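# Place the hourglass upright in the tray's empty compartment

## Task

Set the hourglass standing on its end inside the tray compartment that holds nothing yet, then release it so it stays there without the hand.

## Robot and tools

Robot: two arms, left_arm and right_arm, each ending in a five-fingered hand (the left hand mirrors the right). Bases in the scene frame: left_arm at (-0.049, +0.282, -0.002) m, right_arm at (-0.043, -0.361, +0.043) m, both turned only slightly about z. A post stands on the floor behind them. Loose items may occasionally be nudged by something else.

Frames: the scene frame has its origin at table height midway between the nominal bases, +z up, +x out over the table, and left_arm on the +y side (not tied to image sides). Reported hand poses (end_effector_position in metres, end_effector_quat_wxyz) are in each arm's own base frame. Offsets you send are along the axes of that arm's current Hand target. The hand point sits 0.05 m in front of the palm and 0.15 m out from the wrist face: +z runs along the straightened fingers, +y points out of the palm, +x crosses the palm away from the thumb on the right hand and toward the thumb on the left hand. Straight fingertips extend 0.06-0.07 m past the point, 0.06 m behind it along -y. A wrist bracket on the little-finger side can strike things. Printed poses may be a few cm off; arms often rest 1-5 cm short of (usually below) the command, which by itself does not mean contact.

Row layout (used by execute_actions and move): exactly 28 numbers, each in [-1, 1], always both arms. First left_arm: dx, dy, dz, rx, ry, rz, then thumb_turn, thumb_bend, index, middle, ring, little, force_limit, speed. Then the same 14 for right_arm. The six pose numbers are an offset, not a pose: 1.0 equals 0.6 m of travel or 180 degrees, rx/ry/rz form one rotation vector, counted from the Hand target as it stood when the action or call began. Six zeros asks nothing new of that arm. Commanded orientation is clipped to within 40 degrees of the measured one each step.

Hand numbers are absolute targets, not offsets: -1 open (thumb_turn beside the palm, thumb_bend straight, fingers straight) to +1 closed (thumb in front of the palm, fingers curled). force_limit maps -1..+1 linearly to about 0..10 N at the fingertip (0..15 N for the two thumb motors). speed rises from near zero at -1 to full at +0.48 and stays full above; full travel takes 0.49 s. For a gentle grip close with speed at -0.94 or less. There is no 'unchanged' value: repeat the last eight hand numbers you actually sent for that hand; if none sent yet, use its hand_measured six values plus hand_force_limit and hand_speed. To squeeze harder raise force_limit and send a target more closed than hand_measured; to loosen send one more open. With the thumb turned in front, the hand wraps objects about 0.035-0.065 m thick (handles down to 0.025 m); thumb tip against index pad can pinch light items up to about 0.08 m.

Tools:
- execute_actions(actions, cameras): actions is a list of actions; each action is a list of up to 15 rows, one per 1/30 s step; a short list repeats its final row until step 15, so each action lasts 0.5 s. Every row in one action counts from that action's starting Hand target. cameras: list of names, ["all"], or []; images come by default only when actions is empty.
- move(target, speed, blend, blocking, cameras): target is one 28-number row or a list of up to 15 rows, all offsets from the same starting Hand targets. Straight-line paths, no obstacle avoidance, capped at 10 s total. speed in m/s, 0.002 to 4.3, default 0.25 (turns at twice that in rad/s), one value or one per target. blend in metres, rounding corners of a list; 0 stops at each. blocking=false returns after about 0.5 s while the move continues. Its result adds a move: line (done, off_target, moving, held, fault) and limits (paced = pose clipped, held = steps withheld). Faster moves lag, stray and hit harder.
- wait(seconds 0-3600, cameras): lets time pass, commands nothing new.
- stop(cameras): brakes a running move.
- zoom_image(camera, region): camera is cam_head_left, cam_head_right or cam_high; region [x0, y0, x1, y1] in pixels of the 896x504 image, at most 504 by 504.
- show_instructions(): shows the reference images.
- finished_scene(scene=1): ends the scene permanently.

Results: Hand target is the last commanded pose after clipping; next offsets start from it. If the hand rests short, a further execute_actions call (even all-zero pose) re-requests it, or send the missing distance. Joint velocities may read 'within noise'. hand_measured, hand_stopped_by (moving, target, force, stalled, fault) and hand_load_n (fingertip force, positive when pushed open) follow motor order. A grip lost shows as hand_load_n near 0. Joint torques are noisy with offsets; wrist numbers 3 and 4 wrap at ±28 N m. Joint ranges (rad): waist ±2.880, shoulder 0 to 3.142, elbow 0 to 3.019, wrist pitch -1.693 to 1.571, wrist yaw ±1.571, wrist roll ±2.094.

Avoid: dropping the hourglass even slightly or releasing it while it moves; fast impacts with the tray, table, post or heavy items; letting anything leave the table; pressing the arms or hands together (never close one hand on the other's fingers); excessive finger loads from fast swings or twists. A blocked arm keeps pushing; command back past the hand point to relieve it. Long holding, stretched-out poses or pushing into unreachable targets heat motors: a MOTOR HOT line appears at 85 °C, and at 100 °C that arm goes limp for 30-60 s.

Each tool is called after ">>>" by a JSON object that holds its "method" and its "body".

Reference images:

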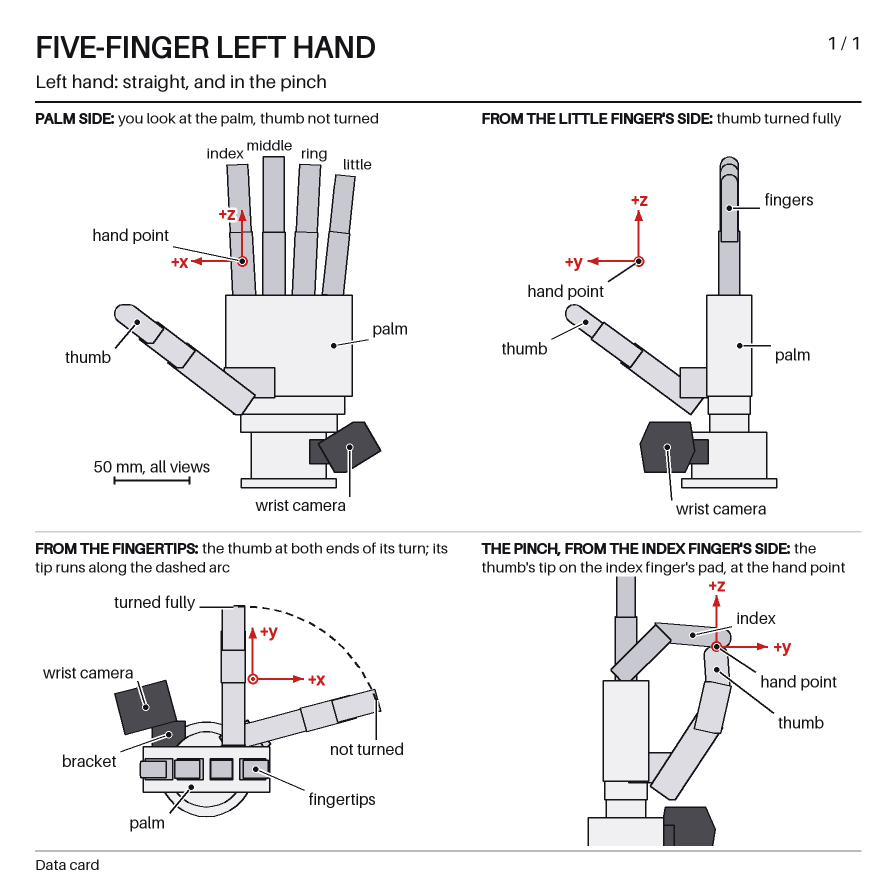

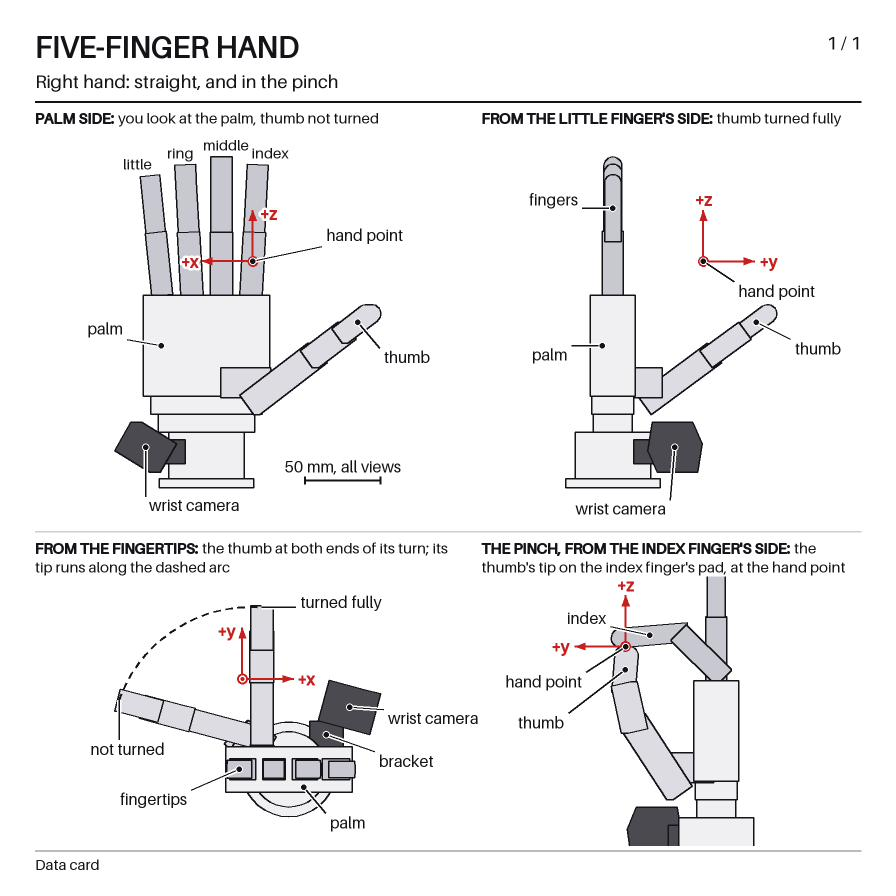

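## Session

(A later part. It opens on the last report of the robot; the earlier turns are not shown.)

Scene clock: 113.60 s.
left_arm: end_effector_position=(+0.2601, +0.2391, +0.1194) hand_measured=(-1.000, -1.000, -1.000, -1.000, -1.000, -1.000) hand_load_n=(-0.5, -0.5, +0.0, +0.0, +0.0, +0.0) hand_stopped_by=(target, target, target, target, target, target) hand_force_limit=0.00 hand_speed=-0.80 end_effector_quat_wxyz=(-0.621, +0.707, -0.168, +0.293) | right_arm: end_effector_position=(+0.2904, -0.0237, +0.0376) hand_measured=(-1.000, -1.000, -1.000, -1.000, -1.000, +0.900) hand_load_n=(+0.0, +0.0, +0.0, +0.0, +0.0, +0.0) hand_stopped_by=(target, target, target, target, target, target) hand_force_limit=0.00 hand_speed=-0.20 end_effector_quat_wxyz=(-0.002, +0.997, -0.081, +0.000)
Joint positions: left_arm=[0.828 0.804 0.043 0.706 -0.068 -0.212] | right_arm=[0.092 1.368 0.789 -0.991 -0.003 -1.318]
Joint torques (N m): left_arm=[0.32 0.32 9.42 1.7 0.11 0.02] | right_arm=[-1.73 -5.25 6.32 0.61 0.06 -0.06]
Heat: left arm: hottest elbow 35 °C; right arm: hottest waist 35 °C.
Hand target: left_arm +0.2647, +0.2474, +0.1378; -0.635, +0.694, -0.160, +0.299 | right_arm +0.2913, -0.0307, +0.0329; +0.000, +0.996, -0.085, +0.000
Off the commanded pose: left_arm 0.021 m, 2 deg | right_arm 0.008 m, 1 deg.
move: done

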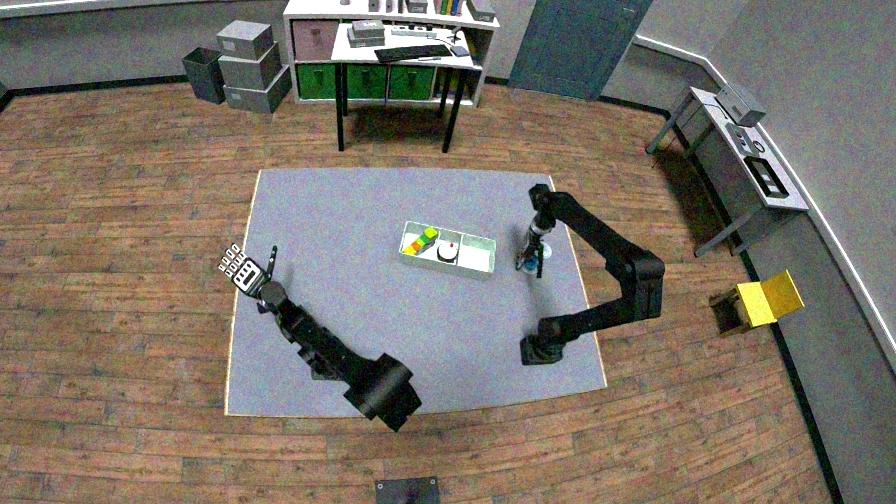

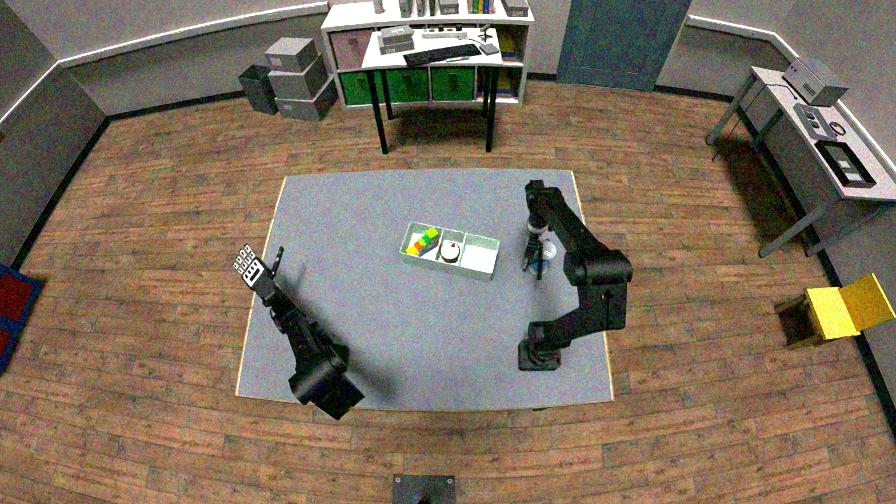

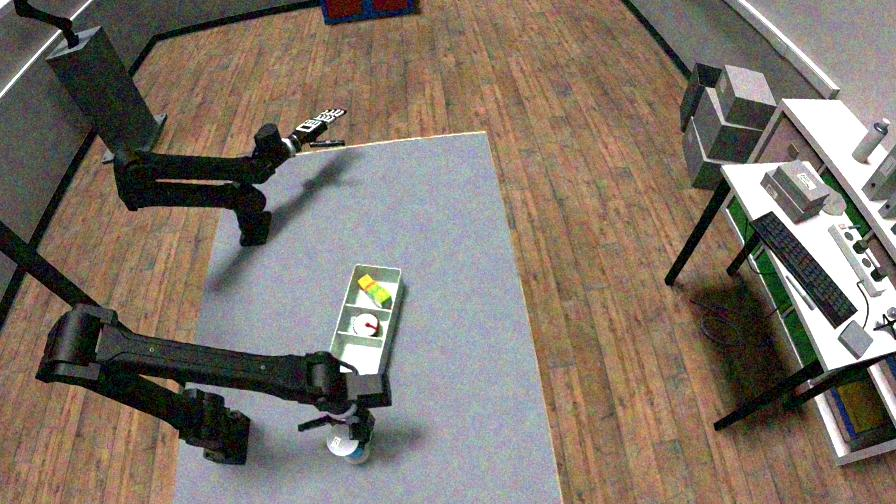

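>>> {"method": "move", "body": {"target": [0,0,0,0,0,0,-1,-1,-1,-1,-1,-1,0,-0.8,0,-0.0067,0,-0.0167,0,0,-1,-1,-1,-1,-1,0.9,0,-0.2], "speed": 0.03, "cameras": ["all"]}}

>>> {"method": "zoom_image", "body": {"camera": "cam_head_right", "region": [505, 210, 565, 280]}}

>>> {"method": "zoom_image", "body": {"camera": "cam_head_left", "region": [500, 210, 560, 280]}}

>>> {"method": "zoom_image", "body": {"camera": "cam_high", "region": [310, 400, 390, 480]}}

Scene clock: 131.67 s.
left_arm: end_effector_position=(+0.2601, +0.2391, +0.1194) hand_measured=(-1.000, -1.000, -1.000, -1.000, -1.000, -1.000) hand_load_n=(-0.5, +0.0, +0.0, +0.0, +0.0, +0.0) hand_stopped_by=(target, target, target, target, target, target) hand_force_limit=0.00 hand_speed=-0.80 end_effector_quat_wxyz=(-0.621, +0.707, -0.168, +0.293) | right_arm: end_effector_position=(+0.2888, -0.0267, +0.0359) hand_measured=(-1.000, -1.000, -1.000, -1.000, -1.000, +0.900) hand_load_n=(+0.0, +0.0, +0.0, +0.0, +0.0, +0.0) hand_stopped_by=(target, target, target, target, target, target) hand_force_limit=0.00 hand_speed=-0.20 end_effector_quat_wxyz=(+0.021, +0.996, -0.085, -0.004)
Joint positions: left_arm=[0.828 0.804 0.043 0.706 -0.068 -0.212] | right_arm=[0.107 1.384 0.789 -0.991 0.039 -1.293]
Joint torques (N m): left_arm=[0.21 0.21 9.4 1.72 0.1 0.01] | right_arm=[0.15 -4.95 6.86 0.32 0.38 0.12]
Heat: left arm: hottest elbow 35 °C; right arm: hottest waist 35 °C.
Hand target: left_arm +0.2647, +0.2474, +0.1378; -0.635, +0.694, -0.160, +0.299 | right_arm +0.2920, -0.0268, +0.0329; +0.026, +0.996, -0.085, -0.002
Off the commanded pose: left_arm 0.021 m, 2 deg | right_arm 0.004 m, 1 deg.
move: done

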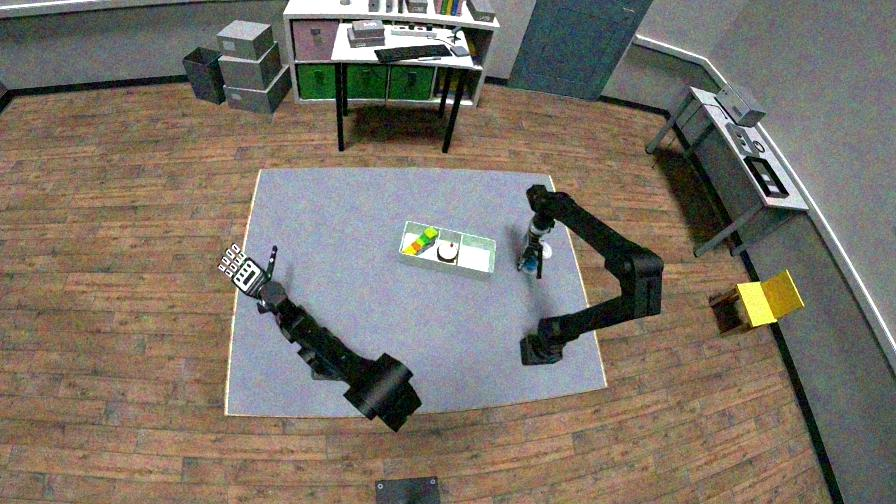

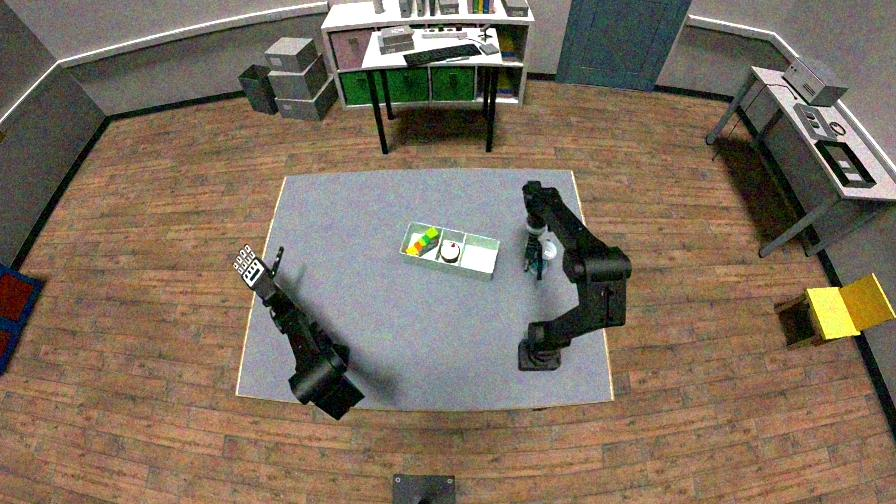

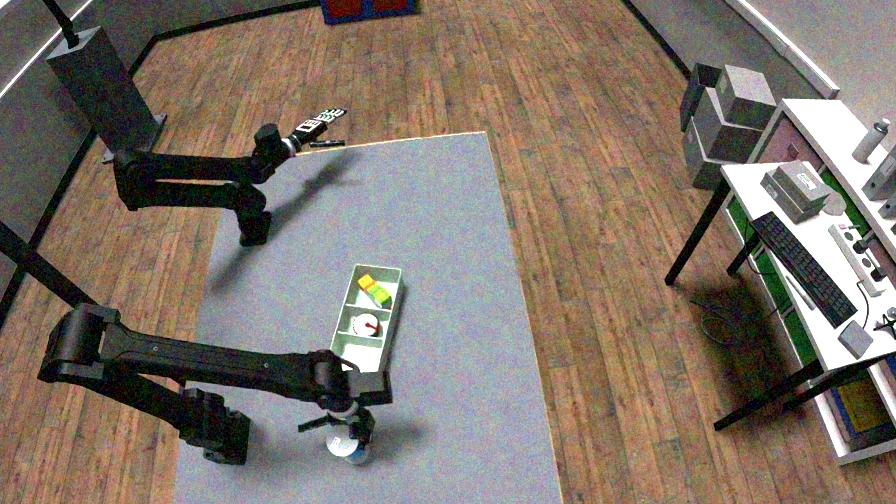

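Scaled by 7.200.

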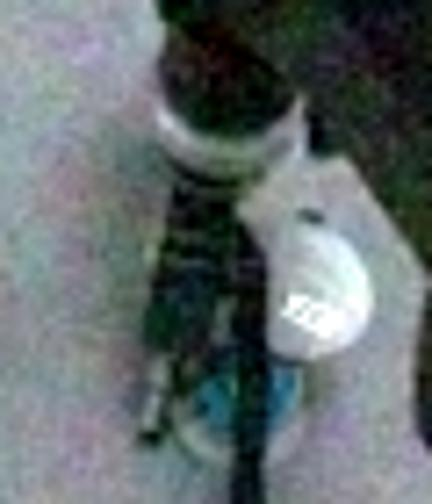

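Scaled by 7.200.

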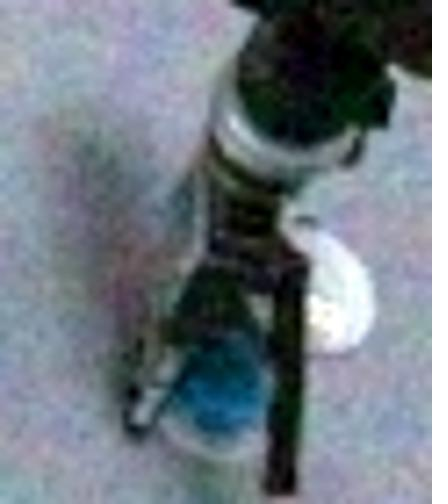

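Scaled by 6.300.

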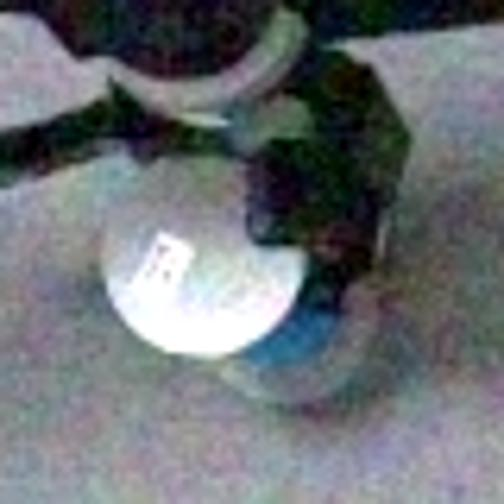

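>>> {"method": "move", "body": {"target": [0,0,0,0,0,0,-1,-1,-1,-1,-1,-1,0,-0.8,0,0,0,0,0,0,1,-1,-1,-1,-1,0.9,-0.6,-0.6], "speed": 0.03, "cameras": ["all"]}}

>>> {"method": "zoom_image", "body": {"camera": "cam_head_right", "region": [505, 210, 565, 280]}}

>>> {"method": "zoom_image", "body": {"camera": "cam_head_left", "region": [500, 210, 560, 280]}}

>>> {"method": "zoom_image", "body": {"camera": "cam_high", "region": [310, 400, 390, 480]}}

Scene clock: 142.60 s.
left_arm: end_effector_position=(+0.2601, +0.2391, +0.1194) hand_measured=(-1.000, -1.000, -1.000, -1.000, -1.000, -1.000) hand_load_n=(+0.0, +0.0, -0.5, +0.0, +0.0, +0.0) hand_stopped_by=(target, target, target, target, target, target) hand_force_limit=0.00 hand_speed=-0.80 end_effector_quat_wxyz=(-0.621, +0.707, -0.168, +0.293) | right_arm: end_effector_position=(+0.2888, -0.0267, +0.0359) hand_measured=(+1.000, -1.000, -1.000, -1.000, -1.000, +0.900) hand_load_n=(+0.0, +0.0, +0.0, +0.0, +0.0, +0.0) hand_stopped_by=(target, target, target, target, target, target) hand_force_limit=-0.60 hand_speed=-0.60 end_effector_quat_wxyz=(+0.021, +0.996, -0.085, -0.004)
Joint positions: left_arm=[0.828 0.804 0.043 0.706 -0.068 -0.212] | right_arm=[0.107 1.384 0.789 -0.991 0.039 -1.293]
Joint torques (N m): left_arm=[0.21 0.26 9.42 1.7 0.11 0.01] | right_arm=[-0.26 -5.13 6.93 0.44 0.32 0.16]
Heat: left arm: hottest elbow 35 °C; right arm: hottest waist 34 °C.
Hand target: left_arm +0.2647, +0.2474, +0.1378; -0.635, +0.694, -0.160, +0.299 | right_arm +0.2920, -0.0268, +0.0329; +0.026, +0.996, -0.085, -0.002
Off the commanded pose: left_arm 0.021 m, 2 deg | right_arm 0.004 m, 1 deg.
move: done

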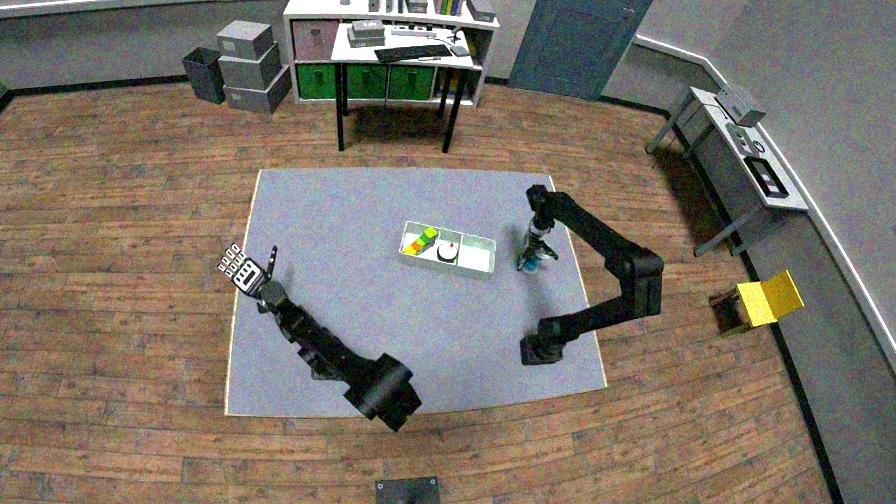

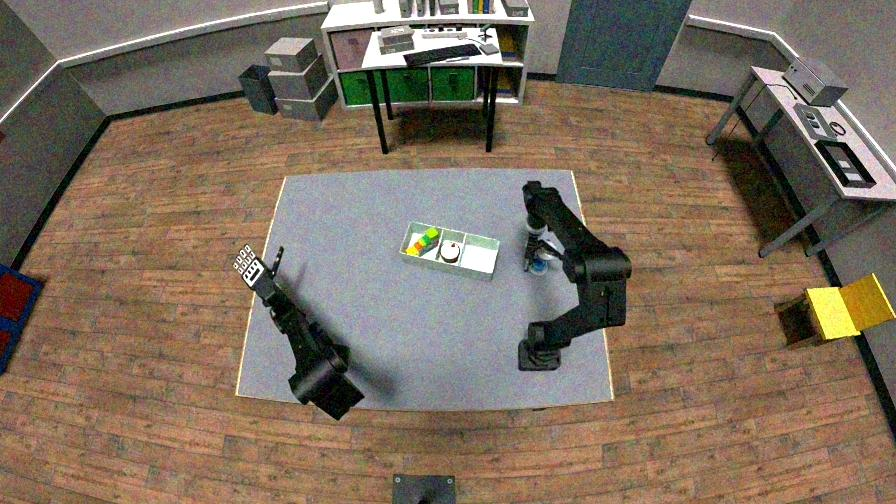

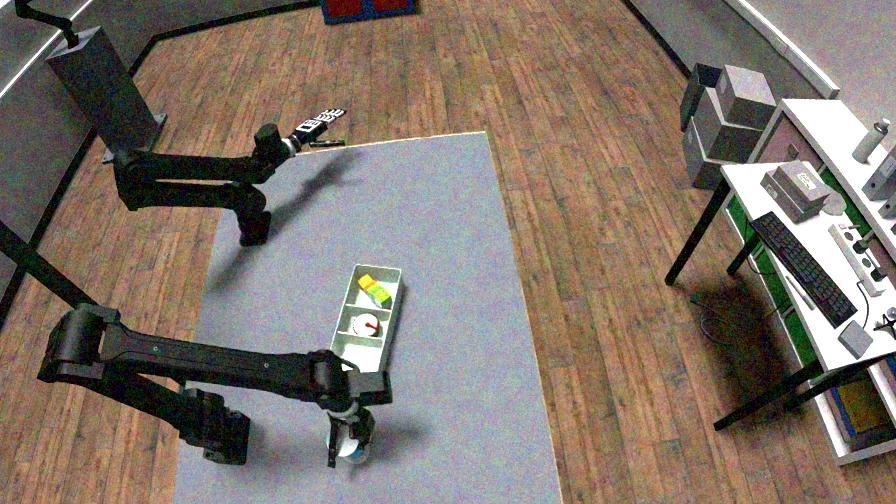

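Scaled by 7.200.

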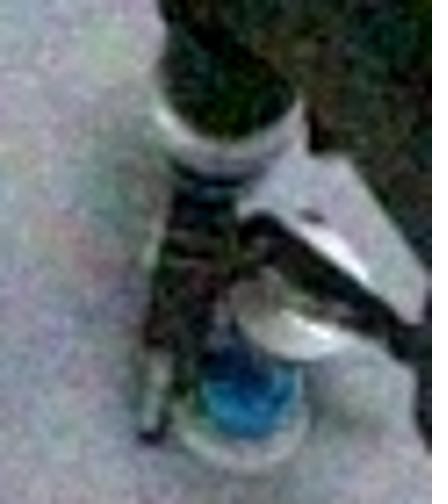

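Scaled by 7.200.

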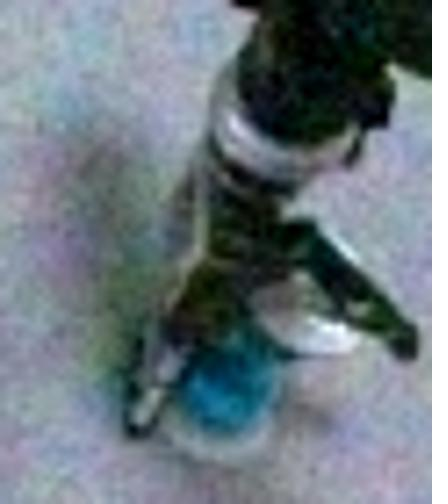

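Scaled by 6.300.

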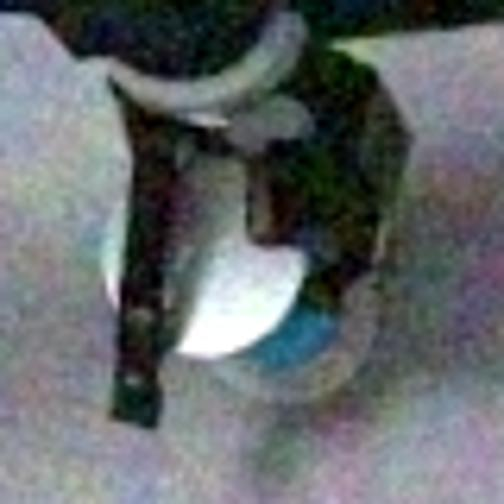

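>>> {"method": "move", "body": {"target": [0,0,0,0,0,0,-1,-1,-1,-1,-1,-1,0,-0.8,0.018,0,0,0,0,0,1,-1,-1,-1,-1,0.9,-0.6,-0.6], "speed": 0.03, "cameras": ["all"]}}

>>> {"method": "zoom_image", "body": {"camera": "cam_head_right", "region": [505, 210, 565, 280]}}

>>> {"method": "zoom_image", "body": {"camera": "cam_head_left", "region": [500, 210, 560, 280]}}

>>> {"method": "zoom_image", "body": {"camera": "cam_high", "region": [310, 400, 390, 480]}}

Scene clock: 148.20 s.
left_arm: end_effector_position=(+0.2601, +0.2391, +0.1194) hand_measured=(-1.000, -1.000, -1.000, -1.000, -1.000, -1.000) hand_load_n=(-0.5, +0.0, +0.0, +0.0, -0.5, +0.0) hand_stopped_by=(target, target, target, target, target, target) hand_force_limit=0.00 hand_speed=-0.80 end_effector_quat_wxyz=(-0.621, +0.707, -0.168, +0.293) | right_arm: end_effector_position=(+0.2903, -0.0266, +0.0334) hand_measured=(+1.000, -1.000, -1.000, -1.000, -1.000, +0.900) hand_load_n=(+1.0, +0.0, +0.0, +0.0, +0.0, +0.0) hand_stopped_by=(target, target, target, target, target, target) hand_force_limit=-0.60 hand_speed=-0.60 end_effector_quat_wxyz=(+0.022, +0.996, -0.085, -0.008)
Joint positions: left_arm=[0.828 0.804 0.043 0.706 -0.068 -0.212] | right_arm=[0.107 1.399 0.795 -0.991 0.039 -1.293]
Joint torques (N m): left_arm=[0.26 0.26 9.42 1.69 0.11 0.02] | right_arm=[-0.15 -3.96 8.42 0.54 0.4 0.03]
Heat: left arm: hottest elbow 35 °C; right arm: hottest waist 34 °C.
Hand target: left_arm +0.2647, +0.2474, +0.1378; -0.635, +0.694, -0.160, +0.299 | right_arm +0.3026, -0.0286, +0.0329; +0.026, +0.996, -0.085, -0.002
Off the commanded pose: left_arm 0.021 m, 2 deg | right_arm 0.012 m, 1 deg.
move: off_target (right_arm)

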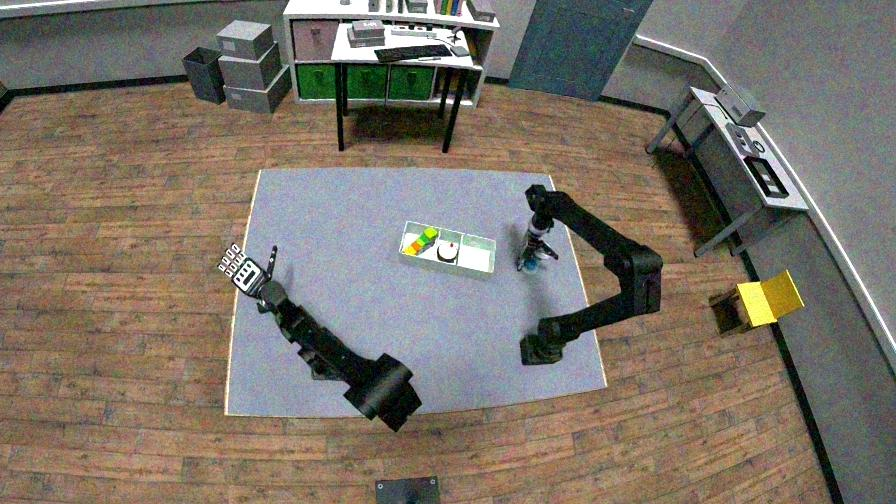

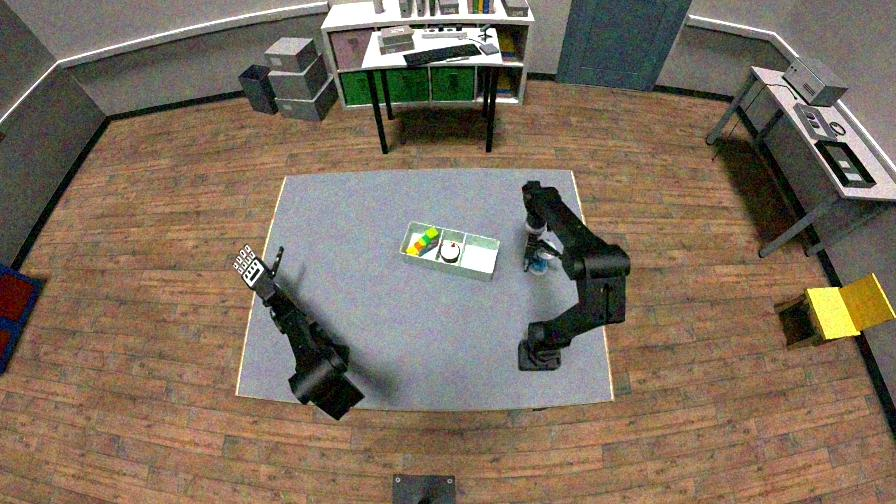

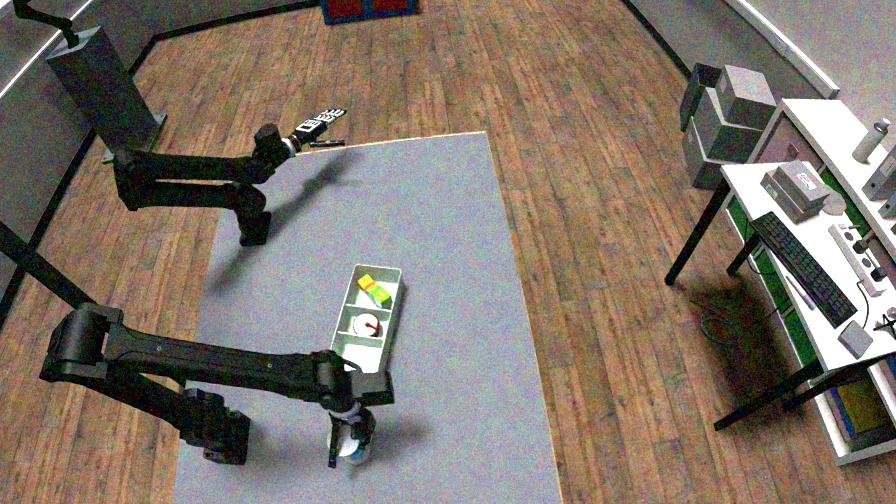

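Scaled by 7.200.

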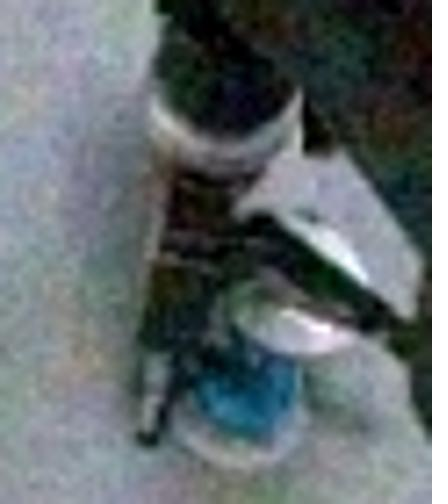

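Scaled by 7.200.

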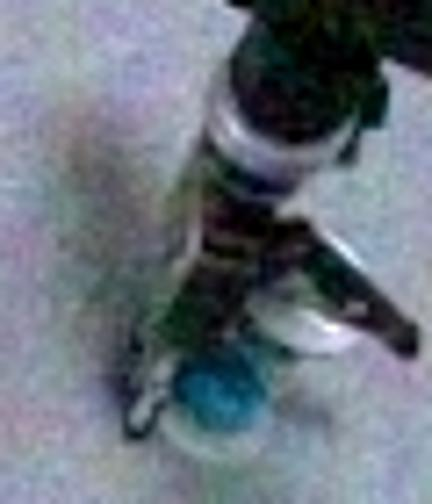

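Scaled by 6.300.

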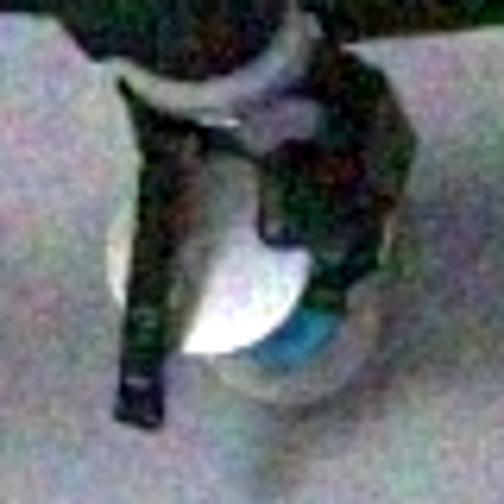

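>>> {"method": "move", "body": {"target": [0,0,0,0,0,0,-1,-1,-1,-1,-1,-1,0,-0.8,-0.004,0,-0.015,0,0,0,1,-1,-1,-1,-1,0.9,-0.6,-0.6], "speed": 0.03, "cameras": ["all"]}}

>>> {"method": "zoom_image", "body": {"camera": "cam_head_right", "region": [505, 210, 565, 280]}}

>>> {"method": "zoom_image", "body": {"camera": "cam_head_left", "region": [500, 210, 560, 280]}}

>>> {"method": "zoom_image", "body": {"camera": "cam_high", "region": [310, 400, 390, 480]}}

Scene clock: 152.47 s.
left_arm: end_effector_position=(+0.2601, +0.2391, +0.1194) hand_measured=(-1.000, -1.000, -1.000, -1.000, -1.000, -1.000) hand_load_n=(+0.0, +0.0, -0.5, +0.0, +0.0, -0.5) hand_stopped_by=(target, target, target, target, target, target) hand_force_limit=0.00 hand_speed=-0.80 end_effector_quat_wxyz=(-0.621, +0.707, -0.168, +0.293) | right_arm: end_effector_position=(+0.2895, -0.0266, +0.0336) hand_measured=(+1.000, -1.000, -1.000, -1.000, -1.000, +0.900) hand_load_n=(+0.5, +0.0, +0.0, +0.0, +0.0, +0.0) hand_stopped_by=(target, target, target, target, target, target) hand_force_limit=-0.60 hand_speed=-0.60 end_effector_quat_wxyz=(+0.022, +0.996, -0.085, -0.010)
Joint positions: left_arm=[0.828 0.804 0.043 0.706 -0.068 -0.212] | right_arm=[0.107 1.399 0.795 -0.994 0.039 -1.293]
Joint torques (N m): left_arm=[0.21 0.15 9.4 1.72 0.11 0.02] | right_arm=[-0.44 -5.6 9.05 -0.39 0.38 0.06]
Heat: left arm: hottest elbow 35 °C; right arm: hottest waist 34 °C.
Hand target: left_arm +0.2647, +0.2474, +0.1378; -0.635, +0.694, -0.160, +0.299 | right_arm +0.3003, -0.0277, +0.0419; +0.026, +0.996, -0.085, -0.002
Off the commanded pose: left_arm 0.021 m, 2 deg | right_arm 0.014 m, 1 deg.
move: off_target (right_arm)

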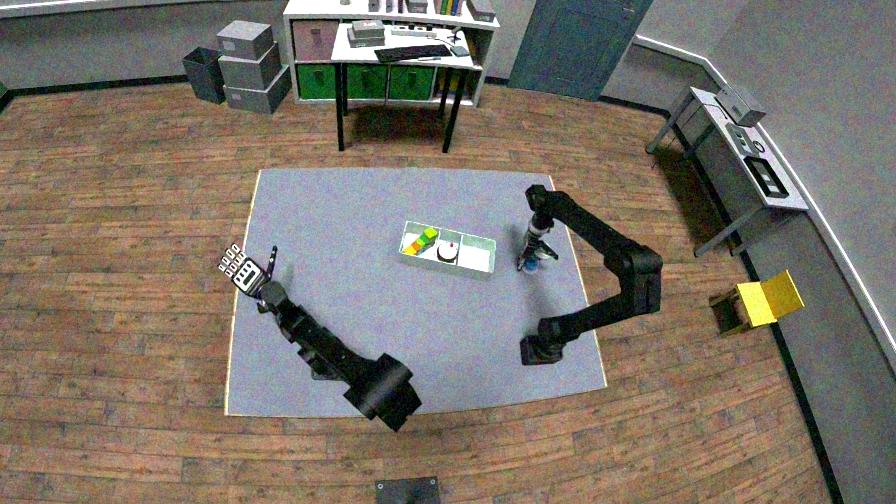

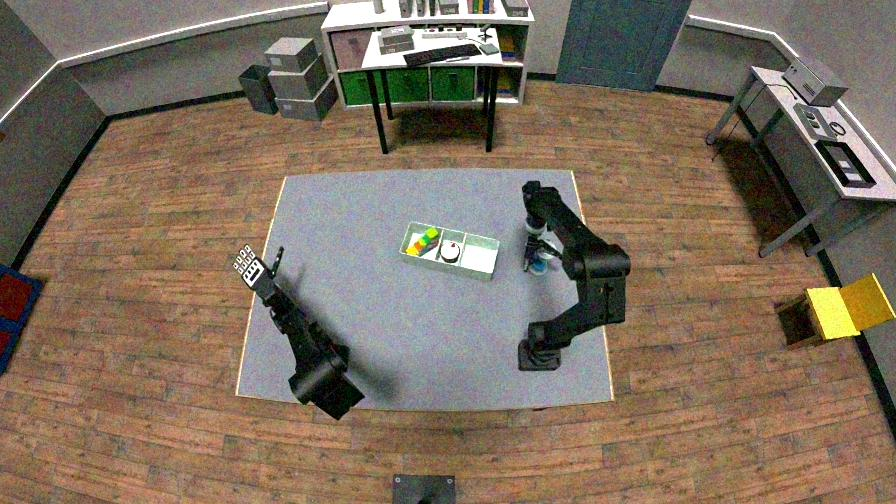

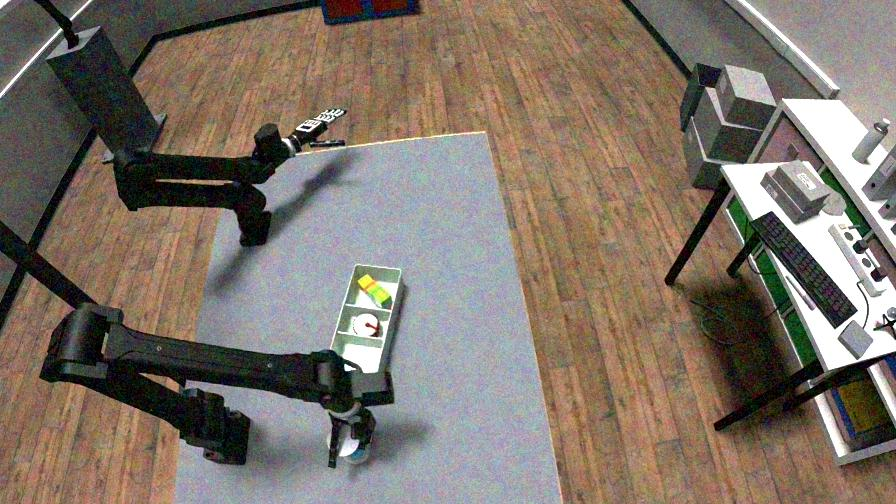

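Scaled by 7.200.

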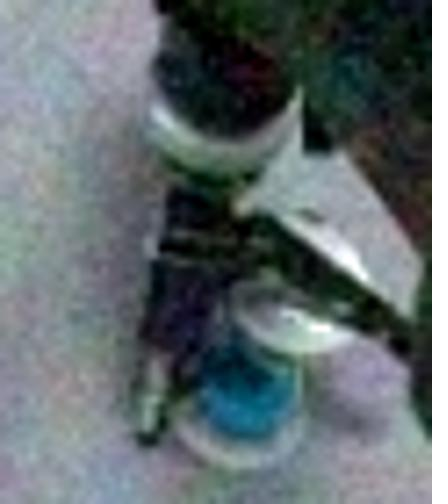

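Scaled by 7.200.

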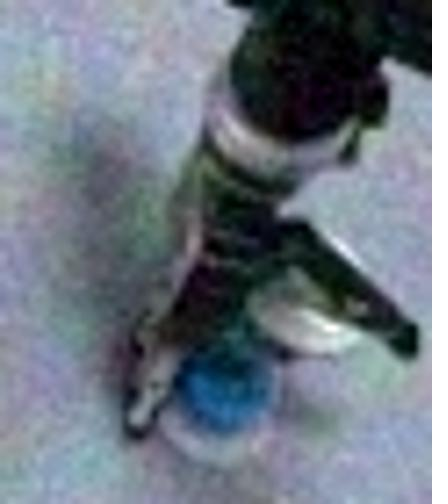

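Scaled by 6.300.

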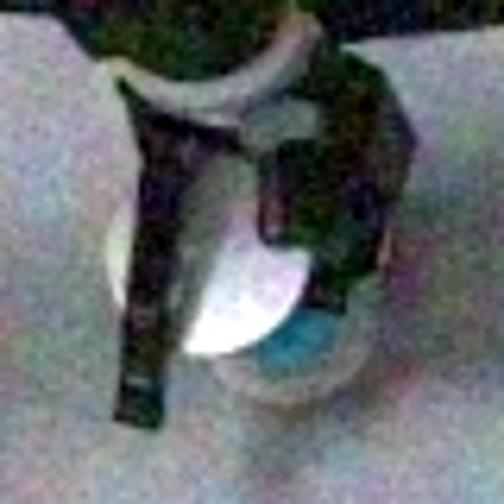

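>>> {"method": "move", "body": {"target": [0,0,0,0,0,0,-1,-1,-1,-1,-1,-1,0,-0.8,-0.002,-0.0133,-0.033,0,0,0,1,-1,-1,-1,-1,0.9,-0.6,-0.6], "speed": 0.05}}

Scene clock: 155.63 s.
left_arm: end_effector_position=(+0.2601, +0.2391, +0.1194) hand_measured=(-1.000, -1.000, -1.000, -1.000, -1.000, -1.000) hand_load_n=(+0.0, +0.0, +0.0, +0.0, +0.0, +0.0) hand_stopped_by=(target, target, target, target, target, target) hand_force_limit=0.00 hand_speed=-0.80 end_effector_quat_wxyz=(-0.621, +0.707, -0.168, +0.293) | right_arm: end_effector_position=(+0.2810, -0.0236, +0.0449) hand_measured=(+1.000, -1.000, -1.000, -1.000, -1.000, +0.900) hand_load_n=(+0.0, -0.5, +0.0, +0.0, +0.0, +0.5) hand_stopped_by=(target, target, target, target, target, target) hand_force_limit=-0.60 hand_speed=-0.60 end_effector_quat_wxyz=(+0.028, +0.996, -0.083, -0.028)
Joint positions: left_arm=[0.828 0.804 0.043 0.706 -0.068 -0.212] | right_arm=[0.123 1.388 0.812 -1.06 0.044 -1.281]
Joint torques (N m): left_arm=[0.21 0.26 9.42 1.7 0.11 0.02] | right_arm=[0.91 -7.06 10.26 -0.34 0.24 0.14]
Heat: left arm: hottest elbow 36 °C; right arm: hottest waist 34 °C.
Hand target: left_arm +0.2647, +0.2474, +0.1378; -0.635, +0.694, -0.160, +0.299 | right_arm +0.3006, -0.0186, +0.0613; +0.026, +0.996, -0.085, -0.002
Off the commanded pose: left_arm 0.021 m, 2 deg | right_arm 0.026 m, 3 deg.
move: off_target (right_arm)

>>> {"method": "wait", "body": {"seconds": 0.1, "cameras": ["all"]}}

>>> {"method": "zoom_image", "body": {"camera": "cam_head_right", "region": [505, 210, 565, 280]}}

>>> {"method": "zoom_image", "body": {"camera": "cam_head_left", "region": [500, 210, 560, 280]}}

>>> {"method": "zoom_image", "body": {"camera": "cam_high", "region": [310, 400, 390, 480]}}

Scene clock: 158.27 s.
left_arm: end_effector_position=(+0.2601, +0.2391, +0.1194) hand_measured=(-1.000, -1.000, -1.000, -1.000, -1.000, -1.000) hand_load_n=(+0.0, +0.0, +0.0, +0.0, -0.5, +0.0) hand_stopped_by=(target, target, target, target, target, target) hand_force_limit=0.00 hand_speed=-0.80 end_effector_quat_wxyz=(-0.621, +0.707, -0.168, +0.293) | right_arm: end_effector_position=(+0.2810, -0.0236, +0.0449) hand_measured=(+1.000, -1.000, -1.000, -1.000, -1.000, +0.900) hand_load_n=(+0.0, +0.0, +0.0, +0.0, +0.0, +0.5) hand_stopped_by=(target, target, target, target, target, target) hand_force_limit=-0.60 hand_speed=-0.60 end_effector_quat_wxyz=(+0.028, +0.996, -0.083, -0.028)
Joint positions: left_arm=[0.828 0.804 0.043 0.706 -0.068 -0.212] | right_arm=[0.123 1.388 0.812 -1.06 0.044 -1.281]
Joint torques (N m): left_arm=[0.21 0.21 9.4 1.72 0.11 0.02] | right_arm=[0.67 -7.06 10.32 -0.32 0.22 0.13]
Heat: left arm: hottest elbow 36 °C; right arm: hottest waist 34 °C.
Hand target: left_arm +0.2647, +0.2474, +0.1378; -0.635, +0.694, -0.160, +0.299 | right_arm +0.3006, -0.0186, +0.0613; +0.026, +0.996, -0.085, -0.002
Off the commanded pose: left_arm 0.021 m, 2 deg | right_arm 0.026 m, 3 deg.
wait: 0.10 s; at rest from the start

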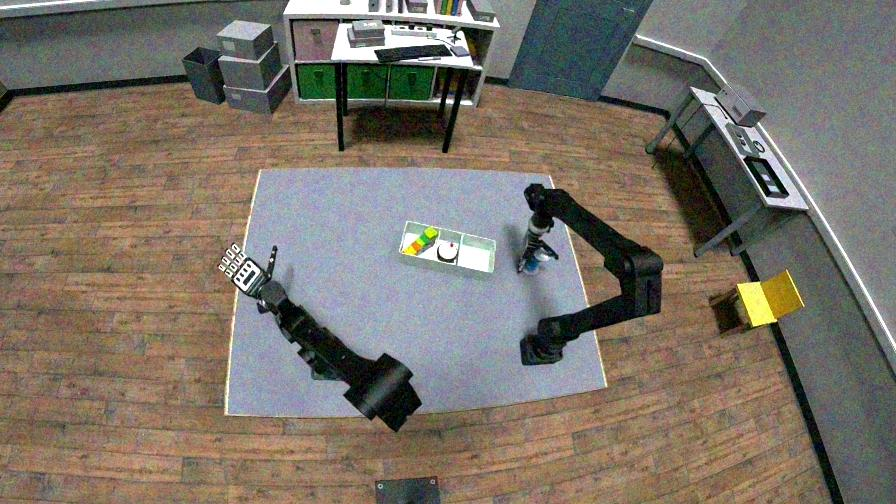

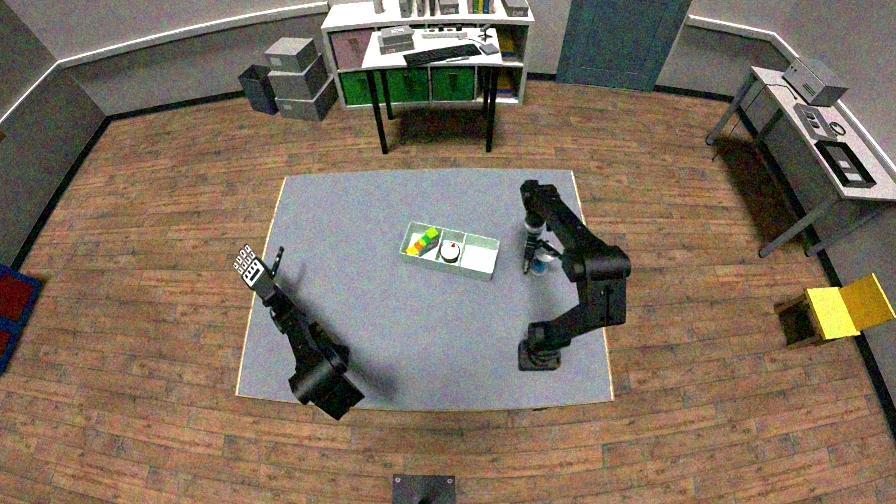

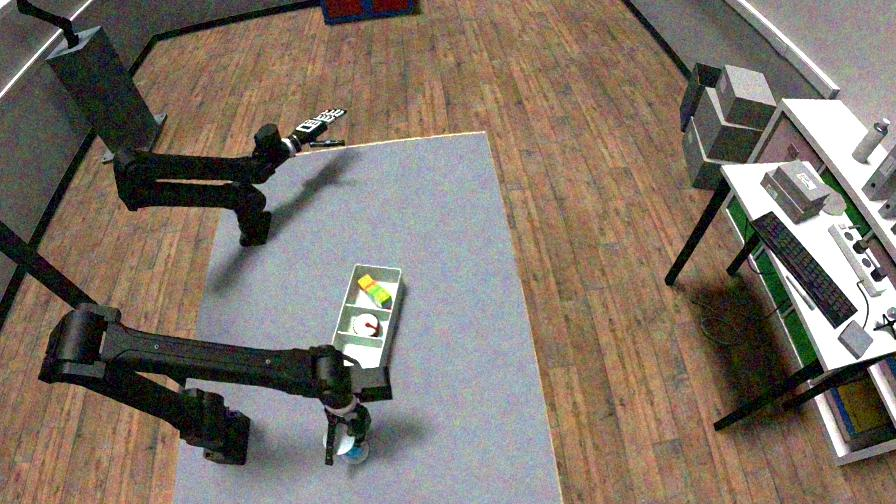

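Scaled by 7.200.

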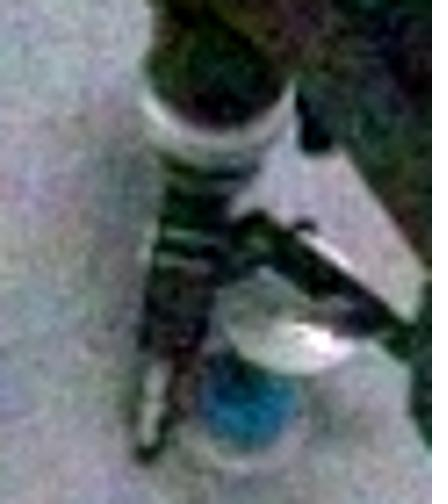

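Scaled by 7.200.

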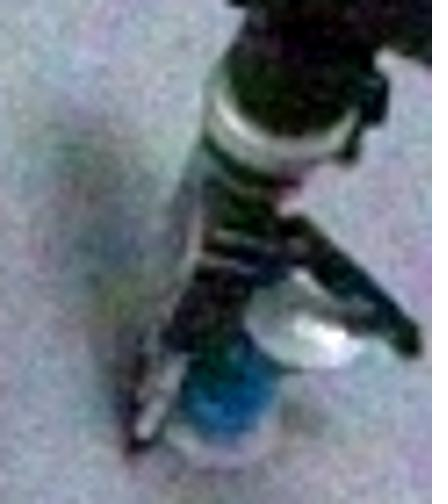

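Scaled by 6.300.

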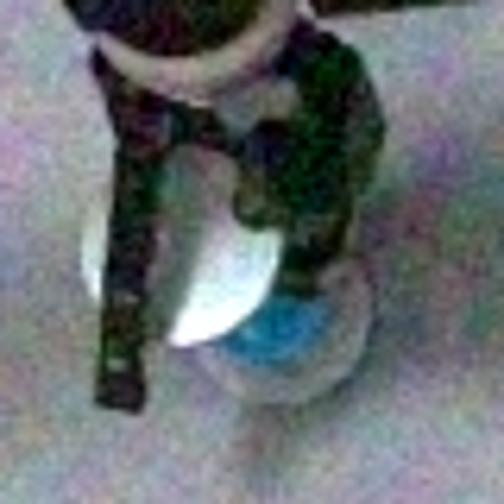

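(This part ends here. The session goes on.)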